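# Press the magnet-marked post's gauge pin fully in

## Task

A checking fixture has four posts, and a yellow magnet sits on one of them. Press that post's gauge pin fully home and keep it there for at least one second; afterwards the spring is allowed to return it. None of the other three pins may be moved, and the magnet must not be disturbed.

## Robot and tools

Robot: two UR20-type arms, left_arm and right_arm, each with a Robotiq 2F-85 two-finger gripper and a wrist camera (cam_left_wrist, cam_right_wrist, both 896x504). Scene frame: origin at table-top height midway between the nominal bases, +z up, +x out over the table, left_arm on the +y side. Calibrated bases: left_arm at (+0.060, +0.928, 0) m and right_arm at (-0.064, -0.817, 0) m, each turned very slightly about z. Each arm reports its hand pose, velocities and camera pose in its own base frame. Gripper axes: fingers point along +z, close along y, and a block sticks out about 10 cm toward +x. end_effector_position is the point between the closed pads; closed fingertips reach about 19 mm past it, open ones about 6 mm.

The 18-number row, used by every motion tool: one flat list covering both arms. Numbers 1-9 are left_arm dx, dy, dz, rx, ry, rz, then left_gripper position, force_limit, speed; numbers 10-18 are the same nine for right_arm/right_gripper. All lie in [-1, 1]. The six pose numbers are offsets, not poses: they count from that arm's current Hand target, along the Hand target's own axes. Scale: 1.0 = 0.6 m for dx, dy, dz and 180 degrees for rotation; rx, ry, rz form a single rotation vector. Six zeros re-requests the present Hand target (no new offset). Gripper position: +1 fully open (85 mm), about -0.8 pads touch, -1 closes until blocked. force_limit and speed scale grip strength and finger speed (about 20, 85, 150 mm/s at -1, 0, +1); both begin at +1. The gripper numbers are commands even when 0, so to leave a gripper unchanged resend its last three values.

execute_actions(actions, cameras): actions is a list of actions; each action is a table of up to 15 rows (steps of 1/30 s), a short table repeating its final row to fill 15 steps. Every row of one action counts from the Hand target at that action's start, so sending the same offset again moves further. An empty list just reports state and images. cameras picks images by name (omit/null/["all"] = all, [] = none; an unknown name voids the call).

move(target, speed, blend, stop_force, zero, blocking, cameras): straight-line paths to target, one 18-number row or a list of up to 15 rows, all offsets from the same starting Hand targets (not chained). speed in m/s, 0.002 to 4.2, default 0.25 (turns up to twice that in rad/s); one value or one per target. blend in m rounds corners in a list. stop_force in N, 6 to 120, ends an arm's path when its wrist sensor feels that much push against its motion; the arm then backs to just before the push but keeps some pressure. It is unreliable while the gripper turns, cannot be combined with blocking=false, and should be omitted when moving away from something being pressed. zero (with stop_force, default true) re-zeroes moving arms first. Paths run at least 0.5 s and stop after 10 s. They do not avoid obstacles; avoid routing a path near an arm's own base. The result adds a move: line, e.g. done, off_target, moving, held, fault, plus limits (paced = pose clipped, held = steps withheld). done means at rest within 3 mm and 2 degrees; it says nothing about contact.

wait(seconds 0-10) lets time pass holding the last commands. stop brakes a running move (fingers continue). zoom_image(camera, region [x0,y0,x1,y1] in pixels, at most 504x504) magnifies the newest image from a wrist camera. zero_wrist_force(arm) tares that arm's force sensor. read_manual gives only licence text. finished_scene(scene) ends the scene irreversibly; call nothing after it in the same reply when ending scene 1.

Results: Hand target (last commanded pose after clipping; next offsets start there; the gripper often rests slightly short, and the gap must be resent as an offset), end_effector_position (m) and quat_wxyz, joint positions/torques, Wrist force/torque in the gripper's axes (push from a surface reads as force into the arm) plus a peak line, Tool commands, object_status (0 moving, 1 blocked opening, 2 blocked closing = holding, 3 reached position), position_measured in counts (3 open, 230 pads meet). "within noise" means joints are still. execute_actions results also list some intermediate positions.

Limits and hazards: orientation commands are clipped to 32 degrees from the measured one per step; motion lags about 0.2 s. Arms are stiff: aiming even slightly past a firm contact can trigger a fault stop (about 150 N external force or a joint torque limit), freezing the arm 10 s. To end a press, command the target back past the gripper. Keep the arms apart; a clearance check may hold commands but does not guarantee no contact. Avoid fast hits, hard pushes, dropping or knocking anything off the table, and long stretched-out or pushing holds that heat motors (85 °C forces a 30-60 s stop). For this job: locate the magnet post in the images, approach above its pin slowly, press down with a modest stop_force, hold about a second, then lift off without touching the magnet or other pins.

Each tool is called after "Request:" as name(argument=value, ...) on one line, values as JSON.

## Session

Request:
execute_actions(actions=[])

Scene clock: 0.00 s.
left_arm: end_effector_position=(+1.6020, +0.5513, +0.3701) position_measured=3 object_status=3 end_effector_quat_wxyz=(-0.049, +0.940, +0.190, +0.279) | right_arm: end_effector_position=(+0.4481, +0.4679, +0.3319) position_measured=3 object_status=3 end_effector_quat_wxyz=(-0.272, +0.502, +0.649, +0.503)
Joint positions: left_arm=[0.193 -0.686 0.985 -2.439 -1.472 -3.319] | right_arm=[4.007 -1.969 -2.772 1.193 2.076 2.519]
Joint velocities: within noise
Joint torques (N m): no reading
Motor temperatures (°C): left_arm=[24 35 26 38 34 34] | right_arm=[28 35 36 37 34 38]
Wrist force (N): no reading
Wrist torque (N m): no reading
Wrist force, peak (N): no reading
Hand target: left_arm +1.6020, +0.5513, +0.3701; -0.049, +0.940, +0.190, +0.279 | right_arm +0.4481, +0.4679, +0.3319; -0.272, +0.502, +0.649, +0.503
Tool commands: left_gripper/position=+1.0 left_gripper/force_limit=+1.0 left_gripper/speed=+1.0 right_gripper/position=+1.0 right_gripper/force_limit=+1.0 right_gripper/speed=+1.0
camera_calibration:
cam_left_wrist: T_world_to_cam=[[0.280319, -0.958405, -0.0536817, 0.116011], [-0.933413, -0.259108, -0.248199, 1.75322], [0.223966, 0.119682, -0.967221, 0.0591923], [0, 0, 0, 1]] pos_world=[1.5907, 0.558373, 0.498626]
cam_right_wrist: T_world_to_cam=[[0.956613, -0.13676, 0.257272, -0.433465], [0.120637, -0.61784, -0.776995, 0.502422], [0.265214, 0.774319, -0.574535, -0.162484], [0, 0, 0, 1]] pos_world=[0.39714, 0.37695, 0.408545]

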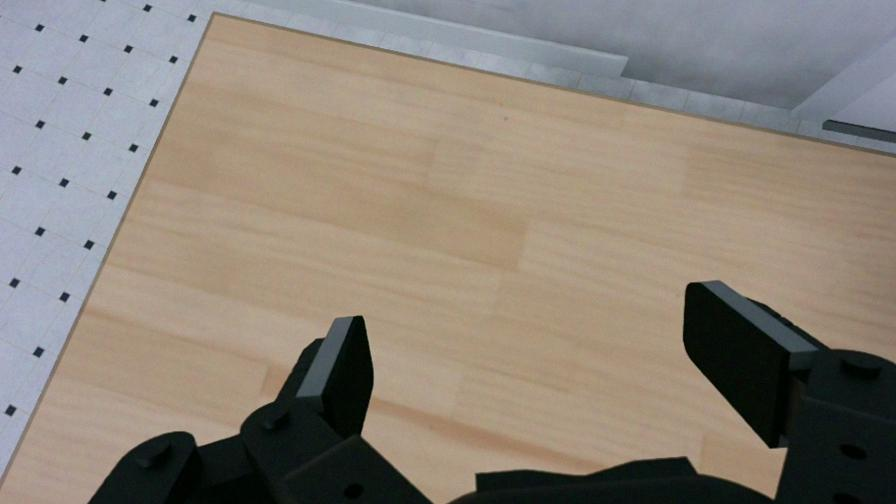

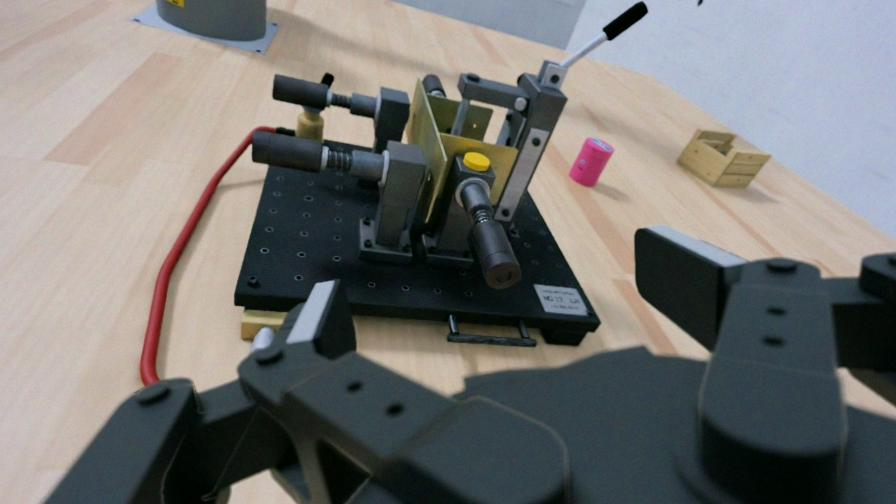

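Request:
move(target=[0,0,0,0,0,0,1,1,1,-0.081,0.1085,0.218,0.1147,-0.371,0.0648,-0.8,0,0], speed=0.4, cameras=["cam_right_wrist"])

Scene clock: 4.03 s.
left_arm: end_effector_position=(+1.6020, +0.5513, +0.3701) position_measured=3 object_status=3 end_effector_quat_wxyz=(-0.049, +0.940, +0.190, +0.279) | right_arm: end_effector_position=(+0.5451, +0.5699, +0.2695) position_measured=229 object_status=3 end_effector_quat_wxyz=(+0.000, +0.700, +0.714, +0.000)
Joint positions: left_arm=[0.193 -0.686 0.985 -2.439 -1.472 -3.319] | right_arm=[4.207 -1.645 -2.234 -0.835 1.571 2.616]
Joint velocities: within noise
Joint torques (N m): left_arm=[-2.28 -274.36 -104.31 -12.17 1.22 -0.62] | right_arm=[20.71 68.04 98.26 3.77 -4.19 4.73]
Motor temperatures (°C): left_arm=[24 35 26 38 34 34] | right_arm=[28 35 36 37 34 38]
Wrist force (N): left_arm=[0.2 -0.1 -0.2] | right_arm=[-0.4 1.9 0.7]
Wrist torque (N m): left_arm=[-0.02 -0.05 0.00] | right_arm=[1.16 0.32 -0.72]
Wrist force, peak (N): left_arm=[0.6 -0.4 -0.5] | right_arm=[1.5 2.5 1.1]
Hand target: left_arm +1.6020, +0.5513, +0.3701; -0.049, +0.940, +0.190, +0.279 | right_arm +0.5451, +0.5699, +0.2695; +0.000, +0.700, +0.714, +0.000
Off the commanded pose: left_arm 0.000 m, 0 deg | right_arm 0.000 m, 0 deg.
move: done
camera_calibration:
cam_right_wrist: T_world_to_cam=[[0.987169, -0.143343, 0.0703583, -0.458736], [-0.157596, -0.945565, 0.284729, 0.557565], [0.0257144, -0.292164, -0.956023, 0.538208], [0, 0, 0, 1]] pos_world=[0.52688, 0.618702, 0.38806]
Images, in order (width x height): cam_right_wrist 896x504.

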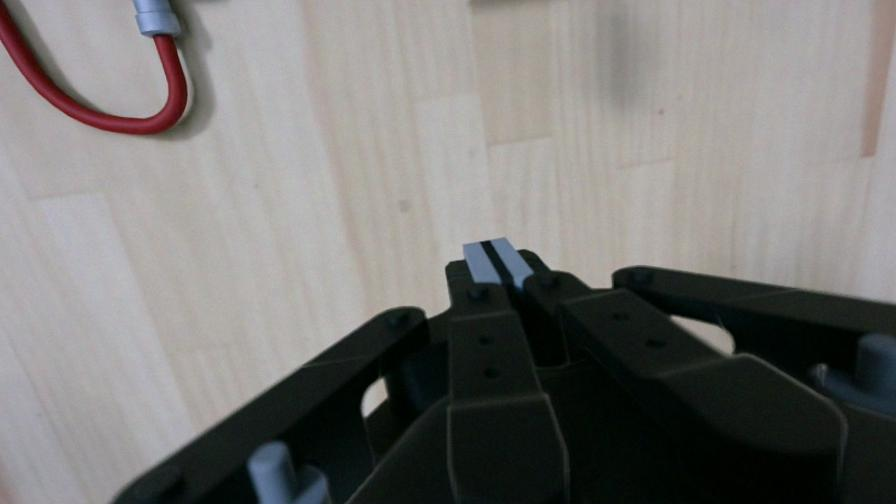

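Request:
move(target=[0,0,0,0,0,0,1,1,1,0.0667,0.018,0.1167,0,0,0,-0.8,0,0], speed=0.2, cameras=["cam_right_wrist"])

Scene clock: 5.37 s.
left_arm: end_effector_position=(+1.6020, +0.5513, +0.3701) position_measured=3 object_status=3 end_effector_quat_wxyz=(-0.049, +0.940, +0.190, +0.279) | right_arm: end_effector_position=(+0.5551, +0.6100, +0.1996) position_measured=229 object_status=3 end_effector_quat_wxyz=(+0.000, +0.700, +0.714, +0.000)
Joint positions: left_arm=[0.193 -0.686 0.985 -2.439 -1.472 -3.319] | right_arm=[4.22 -1.757 -2.234 -0.722 1.571 2.629]
Joint velocities: within noise
Joint torques (N m): left_arm=[1.72 -271.92 -104.11 -11.42 0.9 -0.77] | right_arm=[21.62 84.23 90.77 16.74 -1.21 5.45]
Motor temperatures (°C): left_arm=[24 35 26 38 34 34] | right_arm=[28 35 36 37 34 38]
Wrist force (N): left_arm=[0.1 -0.4 -0.1] | right_arm=[-0.3 2.3 0.4]
Wrist torque (N m): left_arm=[-0.07 -0.03 -0.01] | right_arm=[1.21 0.19 -0.70]
Wrist force, peak (N): left_arm=[0.6 -0.2 -0.5] | right_arm=[0.8 2.6 2.5]
Hand target: left_arm +1.6020, +0.5513, +0.3701; -0.049, +0.940, +0.190, +0.279 | right_arm +0.5551, +0.6101, +0.1995; +0.000, +0.700, +0.714, +0.000
Off the commanded pose: left_arm 0.000 m, 0 deg | right_arm 0.000 m, 0 deg.
move: done
camera_calibration:
cam_right_wrist: T_world_to_cam=[[0.987169, -0.143334, 0.0703794, -0.457947], [-0.157596, -0.945529, 0.284848, 0.616928], [0.0257174, -0.292284, -0.955986, 0.482812], [0, 0, 0, 1]] pos_world=[0.53688, 0.658802, 0.318061]
Images, in order (width x height): cam_right_wrist 896x504.

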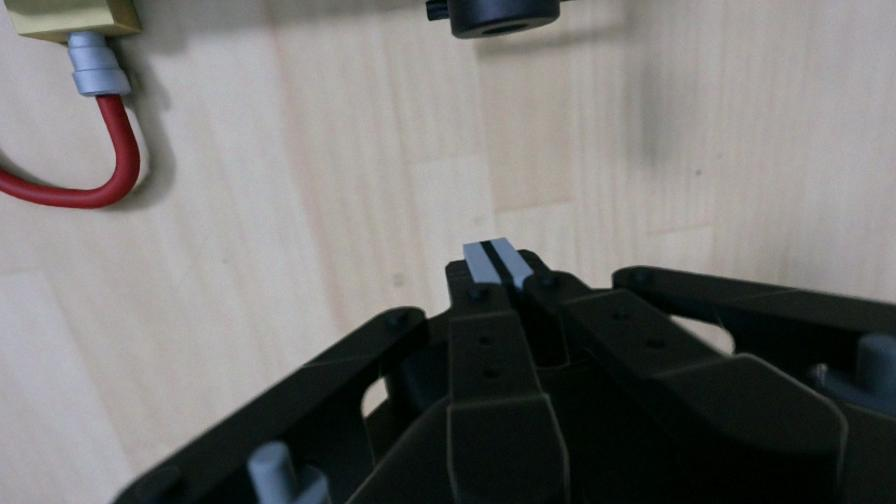

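Request:
move(target=[0,0,0,0,0,0,1,1,1,0.05,0.02,0.049,0,0,0,-0.8,0,0], speed=0.15, cameras=["cam_right_wrist"])

Scene clock: 8.53 s.
left_arm: end_effector_position=(+1.6020, +0.5513, +0.3701) position_measured=3 object_status=3 end_effector_quat_wxyz=(-0.049, +0.940, +0.190, +0.279) | right_arm: end_effector_position=(+0.5664, +0.6403, +0.1702) position_measured=229 object_status=3 end_effector_quat_wxyz=(+0.000, +0.700, +0.714, +0.000)
Joint positions: left_arm=[0.193 -0.686 0.985 -2.439 -1.472 -3.319] | right_arm=[4.226 -1.819 -2.21 -0.684 1.571 2.634]
Joint velocities: within noise
Joint torques (N m): left_arm=[-2.84 -273.28 -103.11 -11.74 0.64 -1] | right_arm=[21.74 96.05 90.09 16.12 3.15 5.2]
Motor temperatures (°C): left_arm=[24 35 26 38 34 34] | right_arm=[28 35 36 37 34 38]
Wrist force (N): left_arm=[-0.1 0.0 -0.4] | right_arm=[-1.5 2.5 0.3]
Wrist torque (N m): left_arm=[-0.01 0.02 -0.01] | right_arm=[1.41 0.50 -0.68]
Wrist force, peak (N): left_arm=[0.3 0.5 -0.5] | right_arm=[-1.5 3.0 0.9]
Hand target: left_arm +1.6020, +0.5513, +0.3701; -0.049, +0.940, +0.190, +0.279 | right_arm +0.5665, +0.6403, +0.1701; +0.000, +0.700, +0.714, +0.000
Off the commanded pose: left_arm 0.000 m, 0 deg | right_arm 0.000 m, 0 deg.
move: done
camera_calibration:
cam_right_wrist: T_world_to_cam=[[0.987169, -0.143334, 0.0703794, -0.462705], [-0.157596, -0.945529, 0.284848, 0.655638], [0.0257174, -0.292284, -0.955986, 0.463242], [0, 0, 0, 1]] pos_world=[0.54818, 0.689002, 0.288661]
Images, in order (width x height): cam_right_wrist 896x504.

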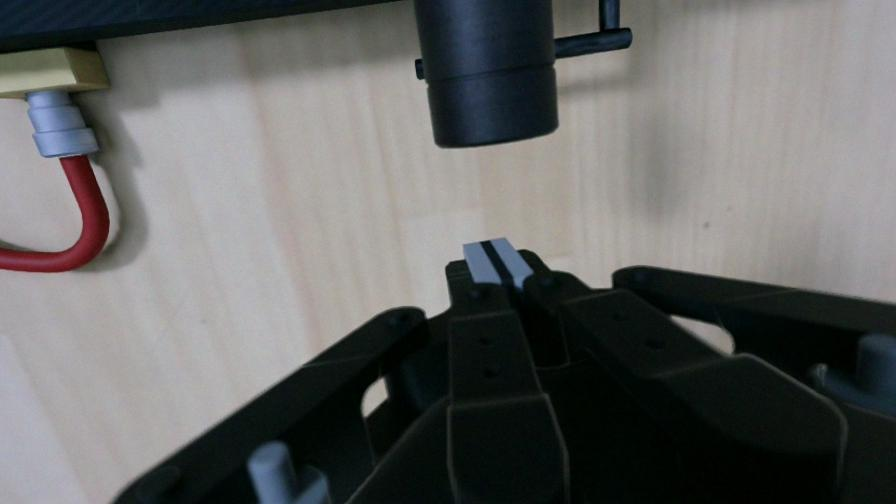

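Request:
move(target=[[0,0,0,0,0,0,1,1,1,0.0333,0.0083,0,0,0,0,-0.8,0,0],[0,0,0,0,0,0,1,1,1,0.12,0.0083,0,0,0,0,-0.8,0,0]], speed=[0.08,0.013], stop_force=40, cameras=["cam_right_wrist"])

Scene clock: 12.90 s.
left_arm: end_effector_position=(+1.6020, +0.5513, +0.3701) position_measured=3 object_status=3 end_effector_quat_wxyz=(-0.049, +0.940, +0.190, +0.279) | right_arm: end_effector_position=(+0.5704, +0.6907, +0.1700) position_measured=229 object_status=3 end_effector_quat_wxyz=(+0.000, +0.700, +0.714, +0.000)
Joint positions: left_arm=[0.193 -0.686 0.985 -2.439 -1.472 -3.319] | right_arm=[4.248 -1.857 -2.153 -0.703 1.571 2.657]
Joint velocities: within noise
Joint torques (N m): left_arm=[0.84 -272.1 -105.24 -11.32 0.6 -1.17] | right_arm=[-2.63 159.13 92.64 22.93 10.4 -7.03]
Motor temperatures (°C): left_arm=[24 35 26 38 34 34] | right_arm=[28 35 36 37 34 38]
Wrist force (N): left_arm=[0.4 0.0 -0.1] | right_arm=[-32.6 3.7 9.0]
Wrist torque (N m): left_arm=[-0.01 -0.08 -0.01] | right_arm=[1.37 0.71 -0.53]
Wrist force, peak (N): left_arm=[0.6 -0.3 -0.5] | right_arm=[-71.1 4.2 -17.0]
Hand target: left_arm +1.6020, +0.5513, +0.3701; -0.049, +0.940, +0.190, +0.279 | right_arm +0.5704, +0.6907, +0.1700; +0.000, +0.700, +0.714, +0.000 (not the last commanded pose)
Off the commanded pose: left_arm 0.000 m, 0 deg | right_arm 0.022 m, 0 deg.
move: contact (right_arm); path passed 1 of 2 targets
camera_calibration:
cam_right_wrist: T_world_to_cam=[[0.987188, -0.143251, 0.0702779, -0.459444], [-0.157492, -0.945485, 0.285053, 0.703925], [0.0256127, -0.292469, -0.955932, 0.477888], [0, 0, 0, 1]] pos_world=[0.55218, 0.739502, 0.288461]
Images, in order (width x height): cam_right_wrist 896x504.

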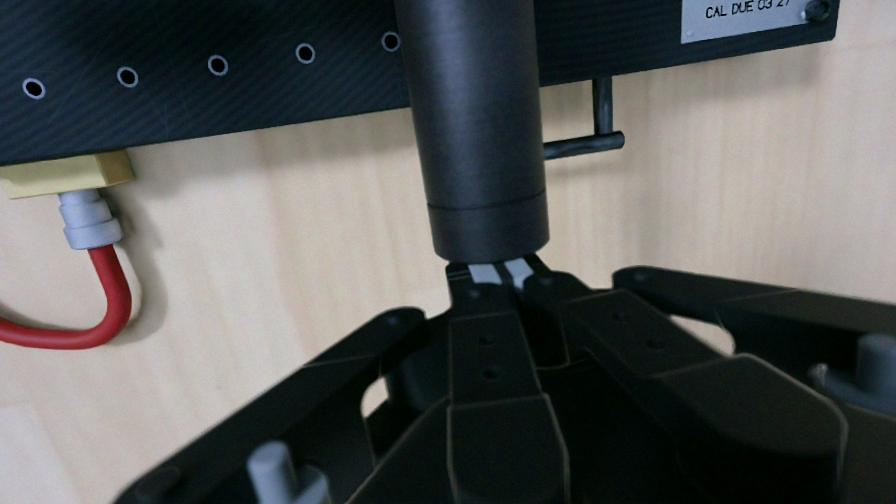

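Request:
move(target=[0,0,0,0,0,0,1,1,1,0.015,0,0,0,0,0,-0.8,0,0], speed=0.006, stop_force=30, cameras=[])

Request:
wait(seconds=1.1, cameras=["cam_right_wrist"])

Scene clock: 13.87 s.
left_arm: end_effector_position=(+1.6020, +0.5513, +0.3701) position_measured=3 object_status=3 end_effector_quat_wxyz=(-0.049, +0.940, +0.190, +0.279) | right_arm: end_effector_position=(+0.5704, +0.6909, +0.1700) position_measured=229 object_status=3 end_effector_quat_wxyz=(+0.000, +0.700, +0.714, +0.000)
Joint positions: left_arm=[0.193 -0.686 0.985 -2.439 -1.472 -3.319] | right_arm=[4.249 -1.857 -2.153 -0.703 1.571 2.657]
Joint velocities: within noise
Joint torques (N m): left_arm=[2.39 -270.29 -106.68 -11.24 0.37 -0.74] | right_arm=[23.3 139.51 104.51 31.09 9.24 -1.56]
Motor temperatures (°C): left_arm=[24 35 26 38 34 34] | right_arm=[28 35 36 37 34 38]
Wrist force (N): left_arm=[0.2 0.0 -0.2] | right_arm=[-68.6 -0.4 -15.2]
Wrist torque (N m): left_arm=[0.00 -0.04 -0.01] | right_arm=[1.19 1.14 -0.51]
Wrist force, peak (N): left_arm=[0.4 0.0 -0.6] | right_arm=[-74.5 -3.0 -15.6]
Hand target: left_arm +1.6020, +0.5513, +0.3701; -0.049, +0.940, +0.190, +0.279 | right_arm +0.5704, +0.6909, +0.1700; +0.000, +0.700, +0.714, +0.000 (not the last commanded pose)
Off the commanded pose: left_arm 0.000 m, 0 deg | right_arm 0.009 m, 0 deg.
move: contact (right_arm)
No camera images: "cameras" was empty.

Scene clock: 14.97 s.
left_arm: end_effector_position=(+1.6020, +0.5513, +0.3701) position_measured=3 object_status=3 end_effector_quat_wxyz=(-0.049, +0.940, +0.190, +0.279) | right_arm: end_effector_position=(+0.5704, +0.6909, +0.1700) position_measured=229 object_status=3 end_effector_quat_wxyz=(+0.000, +0.700, +0.714, +0.000)
Joint positions: left_arm=[0.193 -0.686 0.985 -2.439 -1.472 -3.319] | right_arm=[4.249 -1.857 -2.153 -0.703 1.571 2.657]
Joint velocities: within noise
Joint torques (N m): left_arm=[-2.57 -272.78 -105.16 -11.67 0.54 -0.91] | right_arm=[19.07 139.7 106.25 26.98 8.76 -6.01]
Motor temperatures (°C): left_arm=[24 35 26 38 34 34] | right_arm=[28 35 36 37 34 38]
Wrist force (N): left_arm=[0.4 -0.3 -0.6] | right_arm=[-64.3 1.4 -12.2]
Wrist torque (N m): left_arm=[-0.06 -0.08 -0.01] | right_arm=[1.29 1.08 -0.50]
Wrist force, peak (N): left_arm=[0.4 -0.3 -0.6] | right_arm=[-68.1 0.4 -14.8]
Hand target: left_arm +1.6020, +0.5513, +0.3701; -0.049, +0.940, +0.190, +0.279 | right_arm +0.5704, +0.6909, +0.1700; +0.000, +0.700, +0.714, +0.000 (not the last commanded pose)
Tool commands: left_gripper/position=+1.0 left_gripper/force_limit=+1.0 left_gripper/speed=+1.0 right_gripper/position=-0.8 right_gripper/force_limit=+0.0 right_gripper/speed=+0.0
Off the commanded pose: left_arm 0.000 m, 0 deg | right_arm 0.009 m, 0 deg.
wait: 1.10 s; at rest by 0.17 s
camera_calibration:
cam_right_wrist: T_world_to_cam=[[0.987188, -0.143251, 0.0702779, -0.459416], [-0.157492, -0.945485, 0.285053, 0.704114], [0.0256127, -0.292469, -0.955932, 0.477947], [0, 0, 0, 1]] pos_world=[0.55218, 0.739702, 0.288461]
Images, in order (width x height): cam_right_wrist 896x504.

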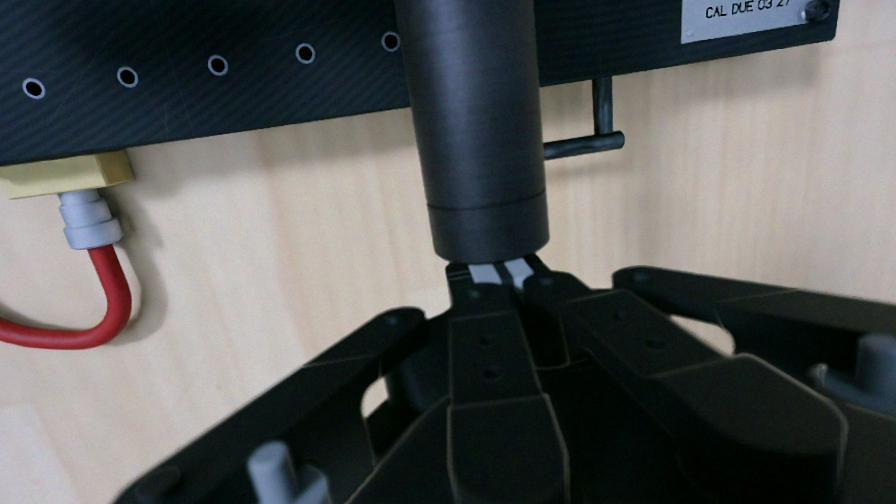

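Request:
finished_scene(scene=2)

The scene is finished: the task was done.


## Next scene

The same job, from a new start.

Request:
execute_actions(actions=[])

Scene clock: 0.00 s.
left_arm: end_effector_position=(+0.3071, -0.4220, +0.1602) position_measured=3 object_status=3 end_effector_quat_wxyz=(+0.066, +0.956, -0.074, +0.275) | right_arm: end_effector_position=(+0.4900, -0.3027, +0.2369) position_measured=3 object_status=3 end_effector_quat_wxyz=(+0.548, -0.467, -0.511, -0.471)
Joint positions: left_arm=[-1.763 -1.739 2.857 -2.766 -1.003 1.555] | right_arm=[2.511 -2.074 -2.06 -2.212 2.389 -0.015]
Joint velocities: within noise
Joint torques (N m): no reading
Motor temperatures (°C): left_arm=[24 35 26 38 34 33] | right_arm=[28 35 35 36 33 38]
Wrist force (N): no reading
Wrist torque (N m): no reading
Wrist force, peak (N): no reading
Hand target: left_arm +0.3071, -0.4220, +0.1602; +0.066, +0.956, -0.074, +0.275 | right_arm +0.4900, -0.3027, +0.2369; +0.548, -0.467, -0.511, -0.471
Tool commands: left_gripper/position=+1.0 left_gripper/force_limit=+1.0 left_gripper/speed=+1.0 right_gripper/position=+1.0 right_gripper/force_limit=+1.0 right_gripper/speed=+1.0
camera_calibration:
cam_left_wrist: T_world_to_cam=[[-0.285835, -0.958093, 0.0188626, -0.30276], [-0.929607, 0.27245, -0.248197, 0.463413], [0.232657, -0.0884782, -0.968526, 0.172428], [0, 0, 0, 1]] pos_world=[0.304136, -0.401073, 0.28773]
cam_right_wrist: T_world_to_cam=[[0.978979, 0.0562001, -0.196068, -0.399553], [-0.174505, -0.266853, -0.947807, 0.238768], [-0.105588, 0.962097, -0.251436, 0.530477], [0, 0, 0, 1]] pos_world=[0.488832, -0.424199, 0.281347]

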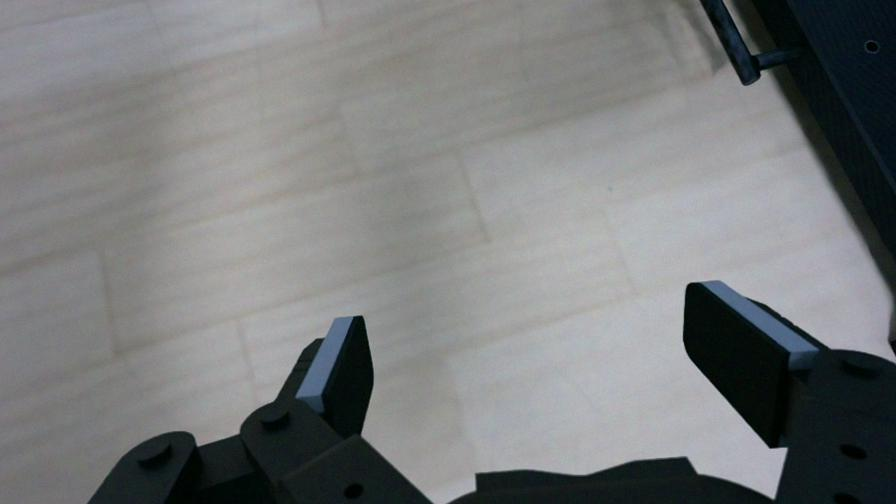

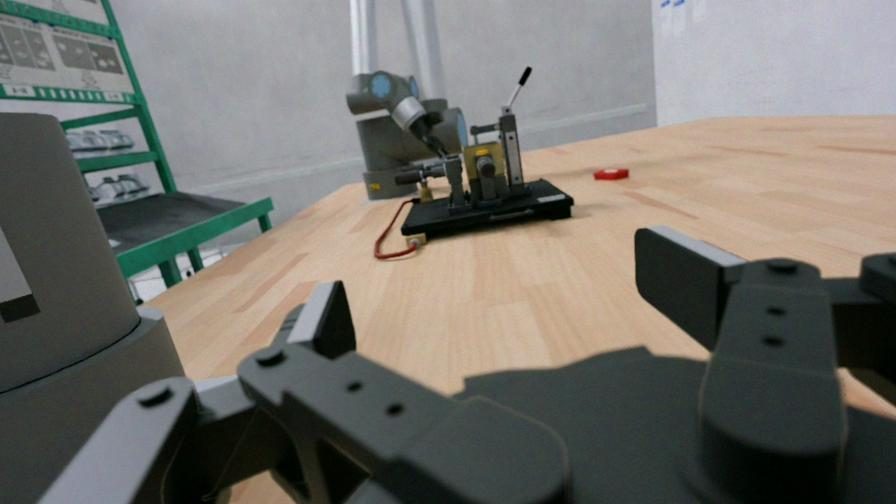

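Request:
zoom_image(camera="cam_right_wrist", region=[370, 50, 590, 260])

Scaled by 2.291 from the camera's 896x504 image, which has a finer 1280x720 frame.

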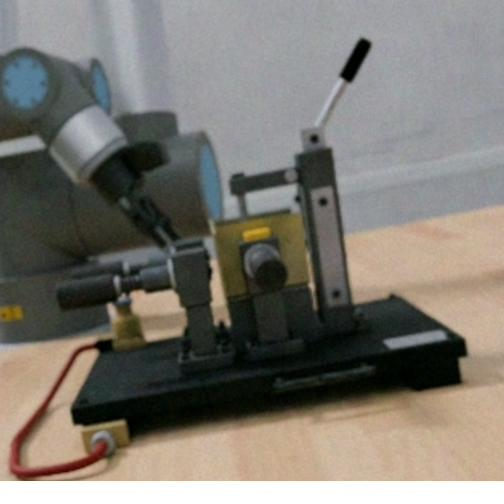

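Request:
zoom_image(camera="cam_left_wrist", region=[646, 0, 896, 300])

Scaled by 1.680 from the camera's 896x504 image, which has a finer 1280x720 frame.

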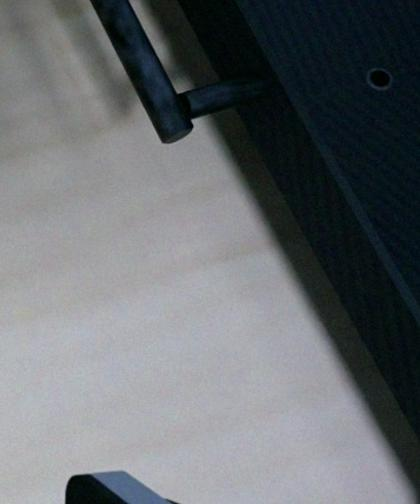

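Request:
move(target=[0,0,0,0,0,0,1,1,1,0.0075,0.258,0.898,-0.0334,-0.513,0.0175,-0.8,0,0], speed=0.45, cameras=[])

Request:
move(target=[0,0,0,0,0,0,1,1,1,0.485,-0.102,0.067,0,0,0,-0.8,0,0], speed=0.3, cameras=["cam_right_wrist"])

Scene clock: 7.17 s.
left_arm: end_effector_position=(+0.3071, -0.4220, +0.1602) position_measured=3 object_status=3 end_effector_quat_wxyz=(+0.066, +0.956, -0.074, +0.275) | right_arm: end_effector_position=(+0.5789, +0.2503, +0.2597) position_measured=229 object_status=3 end_effector_quat_wxyz=(+0.000, +0.700, +0.714, -0.001)
Joint positions: left_arm=[-1.763 -1.739 2.857 -2.766 -1.003 1.555] | right_arm=[3.874 -1.461 -2.43 -0.822 1.57 2.283]
Joint velocities: within noise
Joint torques (N m): left_arm=[1.48 -12.37 -53.48 -9.92 3.26 -0.69] | right_arm=[18.69 30.23 94.12 4.48 -3.73 5.1]
Motor temperatures (°C): left_arm=[24 35 26 38 34 33] | right_arm=[28 35 35 36 33 38]
Wrist force (N): left_arm=[-0.1 0.0 -0.4] | right_arm=[0.1 2.3 2.1]
Wrist torque (N m): left_arm=[0.01 0.02 0.00] | right_arm=[1.53 -0.08 -0.63]
Wrist force, peak (N): left_arm=[0.2 -0.4 -0.4] | right_arm=[4.8 2.6 2.3]
Hand target: left_arm +0.3071, -0.4220, +0.1602; +0.066, +0.956, -0.074, +0.275 | right_arm +0.5789, +0.2503, +0.2597; +0.000, +0.700, +0.714, -0.001
Off the commanded pose: left_arm 0.000 m, 0 deg | right_arm 0.000 m, 0 deg.
move: done
No camera images: "cameras" was empty.

Scene clock: 8.77 s.
left_arm: end_effector_position=(+0.3071, -0.4220, +0.1602) position_measured=3 object_status=3 end_effector_quat_wxyz=(+0.066, +0.956, -0.074, +0.275) | right_arm: end_effector_position=(+0.5118, +0.5398, +0.2192) position_measured=229 object_status=3 end_effector_quat_wxyz=(+0.000, +0.700, +0.714, -0.001)
Joint positions: left_arm=[-1.763 -1.739 2.857 -2.766 -1.003 1.555] | right_arm=[4.227 -1.649 -2.326 -0.739 1.571 2.636]
Joint velocities: within noise
Joint torques (N m): left_arm=[-0.03 -10.85 -55.61 -9.71 3.33 -0.43] | right_arm=[22.44 61.63 84.8 15.27 -3.88 5.84]
Motor temperatures (°C): left_arm=[24 35 26 38 34 33] | right_arm=[28 35 35 36 33 38]
Wrist force (N): left_arm=[0.0 0.0 -0.2] | right_arm=[0.1 2.6 1.5]
Wrist torque (N m): left_arm=[0.01 0.02 0.00] | right_arm=[1.58 0.01 -0.55]
Wrist force, peak (N): left_arm=[0.4 0.1 -0.4] | right_arm=[-3.2 3.1 1.7]
Hand target: left_arm +0.3071, -0.4220, +0.1602; +0.066, +0.956, -0.074, +0.275 | right_arm +0.5118, +0.5400, +0.2192; +0.000, +0.700, +0.714, -0.001
Off the commanded pose: left_arm 0.000 m, 0 deg | right_arm 0.000 m, 0 deg.
move: done
camera_calibration:
cam_right_wrist: T_world_to_cam=[[0.987149, -0.143631, 0.070052, -0.426432], [-0.157802, -0.945306, 0.285474, 0.538012], [0.0252176, -0.29286, -0.955823, 0.482704], [0, 0, 0, 1]] pos_world=[0.493678, 0.588702, 0.337663]
Images, in order (width x height): cam_right_wrist 896x504.

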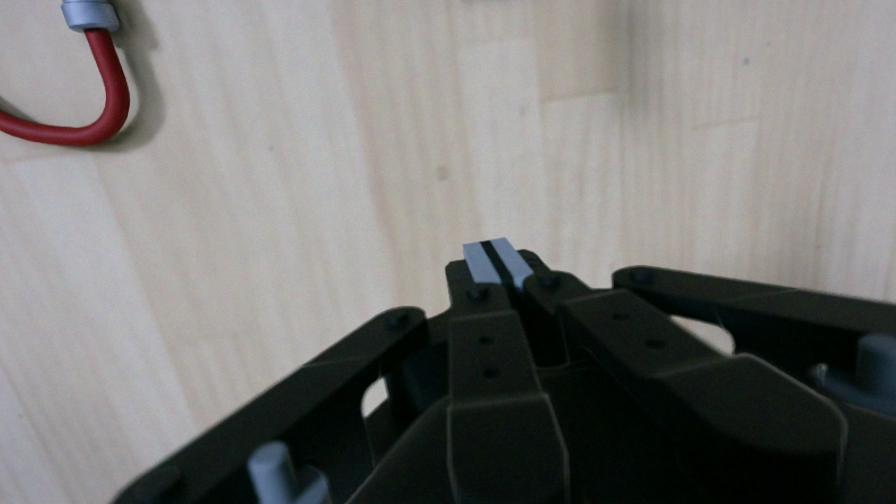

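Request:
move(target=[0,0,0,0,0,0,1,1,1,0.0917,0.025,0.0733,0,0,0,-0.8,0,0], speed=0.15, cameras=["cam_right_wrist"])

Scene clock: 9.97 s.
left_arm: end_effector_position=(+0.3071, -0.4220, +0.1602) position_measured=3 object_status=3 end_effector_quat_wxyz=(+0.066, +0.956, -0.074, +0.275) | right_arm: end_effector_position=(+0.5257, +0.5951, +0.1752) position_measured=229 object_status=3 end_effector_quat_wxyz=(+0.000, +0.700, +0.714, -0.001)
Joint positions: left_arm=[-1.763 -1.739 2.857 -2.766 -1.003 1.555] | right_arm=[4.245 -1.755 -2.289 -0.67 1.571 2.654]
Joint velocities: within noise
Joint torques (N m): left_arm=[-2.63 -11.71 -54.37 -10.14 2.53 -1.21] | right_arm=[18.91 77.1 84.59 14.06 0.72 5.5]
Motor temperatures (°C): left_arm=[24 35 26 38 34 33] | right_arm=[28 35 35 36 33 38]
Wrist force (N): left_arm=[0.0 -0.1 -0.1] | right_arm=[0.2 2.4 1.7]
Wrist torque (N m): left_arm=[-0.01 -0.01 0.00] | right_arm=[1.46 -0.08 -0.47]
Wrist force, peak (N): left_arm=[0.1 0.0 -0.4] | right_arm=[1.4 3.1 2.7]
Hand target: left_arm +0.3071, -0.4220, +0.1602; +0.066, +0.956, -0.074, +0.275 | right_arm +0.5257, +0.5952, +0.1751; +0.000, +0.700, +0.714, -0.001
Off the commanded pose: left_arm 0.000 m, 0 deg | right_arm 0.000 m, 0 deg.
move: done
camera_calibration:
cam_right_wrist: T_world_to_cam=[[0.987149, -0.143631, 0.070052, -0.42903], [-0.157802, -0.945306, 0.285474, 0.605026], [0.0252176, -0.29286, -0.955823, 0.456494], [0, 0, 0, 1]] pos_world=[0.507478, 0.644002, 0.293663]
Images, in order (width x height): cam_right_wrist 896x504.

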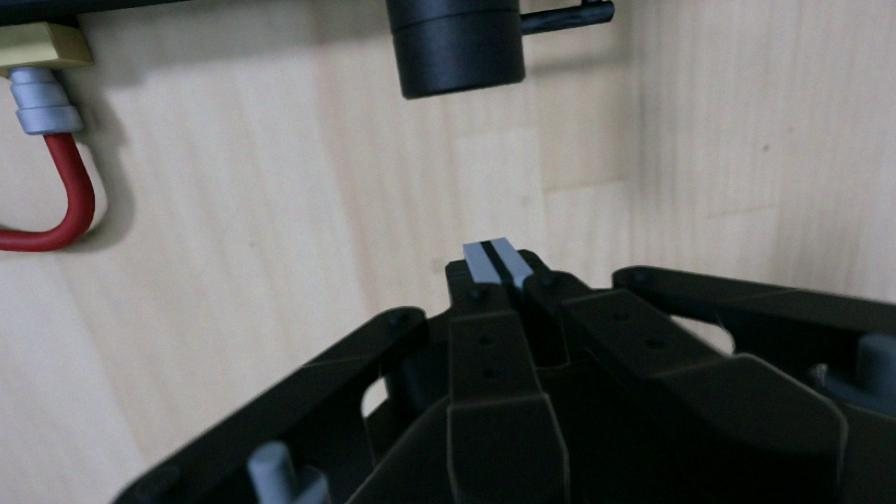

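Request:
move(target=[[0,0,0,0,0,0,1,1,1,0.06,0,0.008,0,0,0,-0.8,0,0],[0,0,0,0,0,0,1,1,1,0.16,0,0.008,0,0,0,-0.8,0,0]], speed=[0.08,0.014], stop_force=40, cameras=["cam_right_wrist"])

Request:
move(target=[0,0,0,0,0,0,1,1,1,0.015,0,0,0,0,0,-0.8,0,0], speed=0.006, stop_force=30, cameras=[])

Request:
wait(seconds=1.1, cameras=["cam_right_wrist"])

Scene clock: 14.10 s.
left_arm: end_effector_position=(+0.3071, -0.4220, +0.1602) position_measured=3 object_status=3 end_effector_quat_wxyz=(+0.066, +0.956, -0.074, +0.275) | right_arm: end_effector_position=(+0.5244, +0.6589, +0.1702) position_measured=229 object_status=3 end_effector_quat_wxyz=(+0.000, +0.700, +0.714, -0.001)
Joint positions: left_arm=[-1.763 -1.739 2.857 -2.766 -1.003 1.555] | right_arm=[4.281 -1.807 -2.227 -0.68 1.571 2.69]
Joint velocities: within noise
Joint torques (N m): left_arm=[1.31 -11.37 -54.54 -9.29 3.68 -0.94] | right_arm=[-5.66 138.41 95.84 23.03 9.26 -7.61]
Motor temperatures (°C): left_arm=[24 35 26 38 34 33] | right_arm=[28 35 35 36 33 38]
Wrist force (N): left_arm=[-0.2 -0.2 0.1] | right_arm=[-33.4 3.3 11.4]
Wrist torque (N m): left_arm=[-0.02 0.04 0.00] | right_arm=[1.67 0.42 -0.36]
Wrist force, peak (N): left_arm=[0.5 0.1 -0.4] | right_arm=[-74.7 4.4 -15.2]
Hand target: left_arm +0.3071, -0.4220, +0.1602; +0.066, +0.956, -0.074, +0.275 | right_arm +0.5244, +0.6589, +0.1702; +0.000, +0.700, +0.714, -0.001 (not the last commanded pose)
Off the commanded pose: left_arm 0.000 m, 0 deg | right_arm 0.032 m, 0 deg.
move: contact (right_arm); path passed 1 of 2 targets
camera_calibration:
cam_right_wrist: T_world_to_cam=[[0.98715, -0.14366, 0.069972, -0.418189], [-0.157808, -0.945273, 0.285579, 0.666509], [0.0251164, -0.292951, -0.955797, 0.470542], [0, 0, 0, 1]] pos_world=[0.506178, 0.707801, 0.288663]
Images, in order (width x height): cam_right_wrist 896x504.

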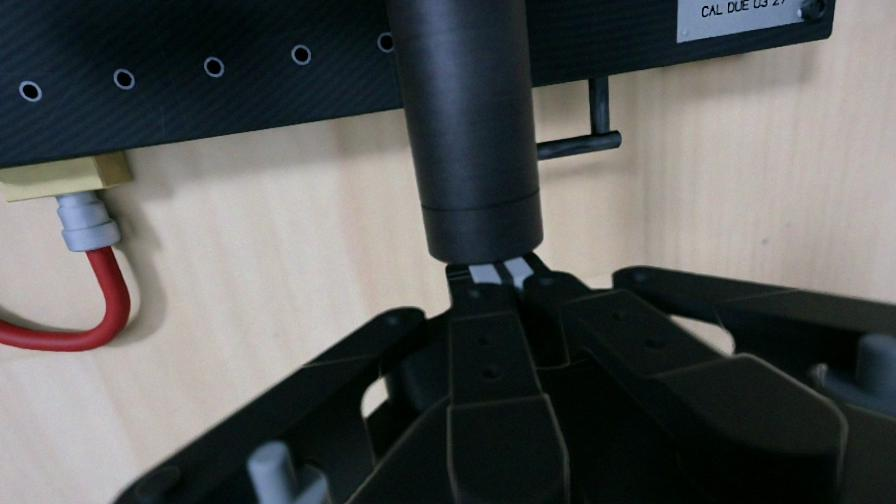

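Scene clock: 14.90 s.
left_arm: end_effector_position=(+0.3071, -0.4220, +0.1602) position_measured=3 object_status=3 end_effector_quat_wxyz=(+0.066, +0.956, -0.074, +0.275) | right_arm: end_effector_position=(+0.5244, +0.6591, +0.1702) position_measured=229 object_status=3 end_effector_quat_wxyz=(+0.000, +0.700, +0.714, -0.001)
Joint positions: left_arm=[-1.763 -1.739 2.857 -2.766 -1.003 1.555] | right_arm=[4.281 -1.807 -2.227 -0.68 1.571 2.69]
Joint velocities: within noise
Joint torques (N m): left_arm=[6.9 -11.17 -54.54 -9.98 3.61 -1.45] | right_arm=[23.42 123.78 106.9 32.34 8.78 0.32]
Motor temperatures (°C): left_arm=[24 35 26 38 34 33] | right_arm=[28 35 35 36 33 38]
Wrist force (N): left_arm=[0.2 0.1 0.2] | right_arm=[-69.9 0.5 -11.6]
Wrist torque (N m): left_arm=[0.03 -0.03 0.00] | right_arm=[1.63 0.83 -0.38]
Wrist force, peak (N): left_arm=[-0.5 -0.1 -0.2] | right_arm=[-77.6 -2.7 -14.5]
Hand target: left_arm +0.3071, -0.4220, +0.1602; +0.066, +0.956, -0.074, +0.275 | right_arm +0.5244, +0.6591, +0.1702; +0.000, +0.700, +0.714, -0.001 (not the last commanded pose)
Off the commanded pose: left_arm 0.000 m, 0 deg | right_arm 0.009 m, 0 deg.
move: contact (right_arm)
No camera images: "cameras" was empty.

Scene clock: 16.00 s.
left_arm: end_effector_position=(+0.3071, -0.4220, +0.1602) position_measured=3 object_status=3 end_effector_quat_wxyz=(+0.066, +0.956, -0.074, +0.275) | right_arm: end_effector_position=(+0.5244, +0.6591, +0.1702) position_measured=229 object_status=3 end_effector_quat_wxyz=(+0.000, +0.700, +0.714, -0.001)
Joint positions: left_arm=[-1.763 -1.739 2.857 -2.766 -1.003 1.555] | right_arm=[4.281 -1.807 -2.227 -0.68 1.571 2.69]
Joint velocities: within noise
Joint torques (N m): left_arm=[-2.79 -17.9 -54.13 -9.92 3.43 -0.81] | right_arm=[17.31 125.44 107.72 28.55 8.17 -6.5]
Motor temperatures (°C): left_arm=[24 35 26 38 34 33] | right_arm=[28 35 35 36 33 38]
Wrist force (N): left_arm=[-0.1 0.0 -0.2] | right_arm=[-66.0 1.8 -8.4]
Wrist torque (N m): left_arm=[0.00 0.02 0.00] | right_arm=[1.65 0.80 -0.37]
Wrist force, peak (N): left_arm=[0.4 -0.1 0.0] | right_arm=[-69.7 0.4 -12.1]
Hand target: left_arm +0.3071, -0.4220, +0.1602; +0.066, +0.956, -0.074, +0.275 | right_arm +0.5244, +0.6591, +0.1702; +0.000, +0.700, +0.714, -0.001 (not the last commanded pose)
Tool commands: left_gripper/position=+1.0 left_gripper/force_limit=+1.0 left_gripper/speed=+1.0 right_gripper/position=-0.8 right_gripper/force_limit=+0.0 right_gripper/speed=+0.0
Off the commanded pose: left_arm 0.000 m, 0 deg | right_arm 0.009 m, 0 deg.
wait: 1.10 s; at rest by 0.17 s
camera_calibration:
cam_right_wrist: T_world_to_cam=[[0.987164, -0.143537, 0.0700361, -0.418274], [-0.157709, -0.945292, 0.285573, 0.666662], [0.0252144, -0.292953, -0.955794, 0.470551], [0, 0, 0, 1]] pos_world=[0.506179, 0.708002, 0.288663]
Images, in order (width x height): cam_right_wrist 896x504.

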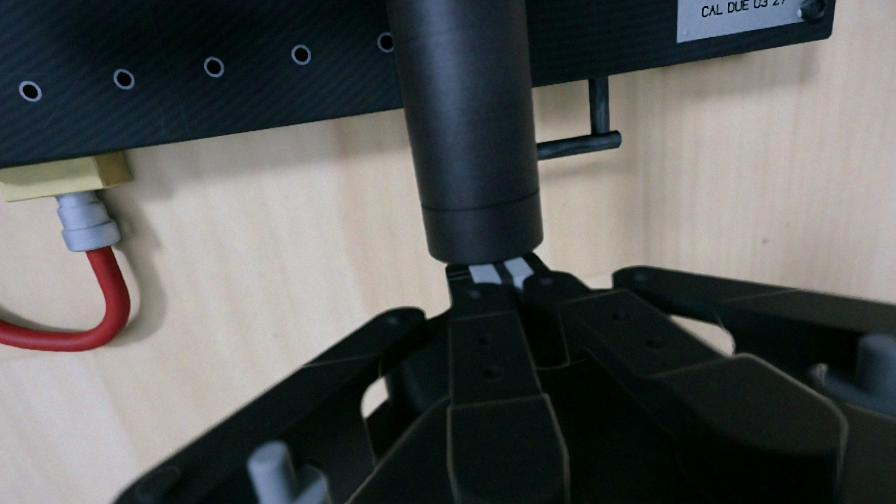

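Request:
finished_scene(scene=3)

The scene is finished: the task was done.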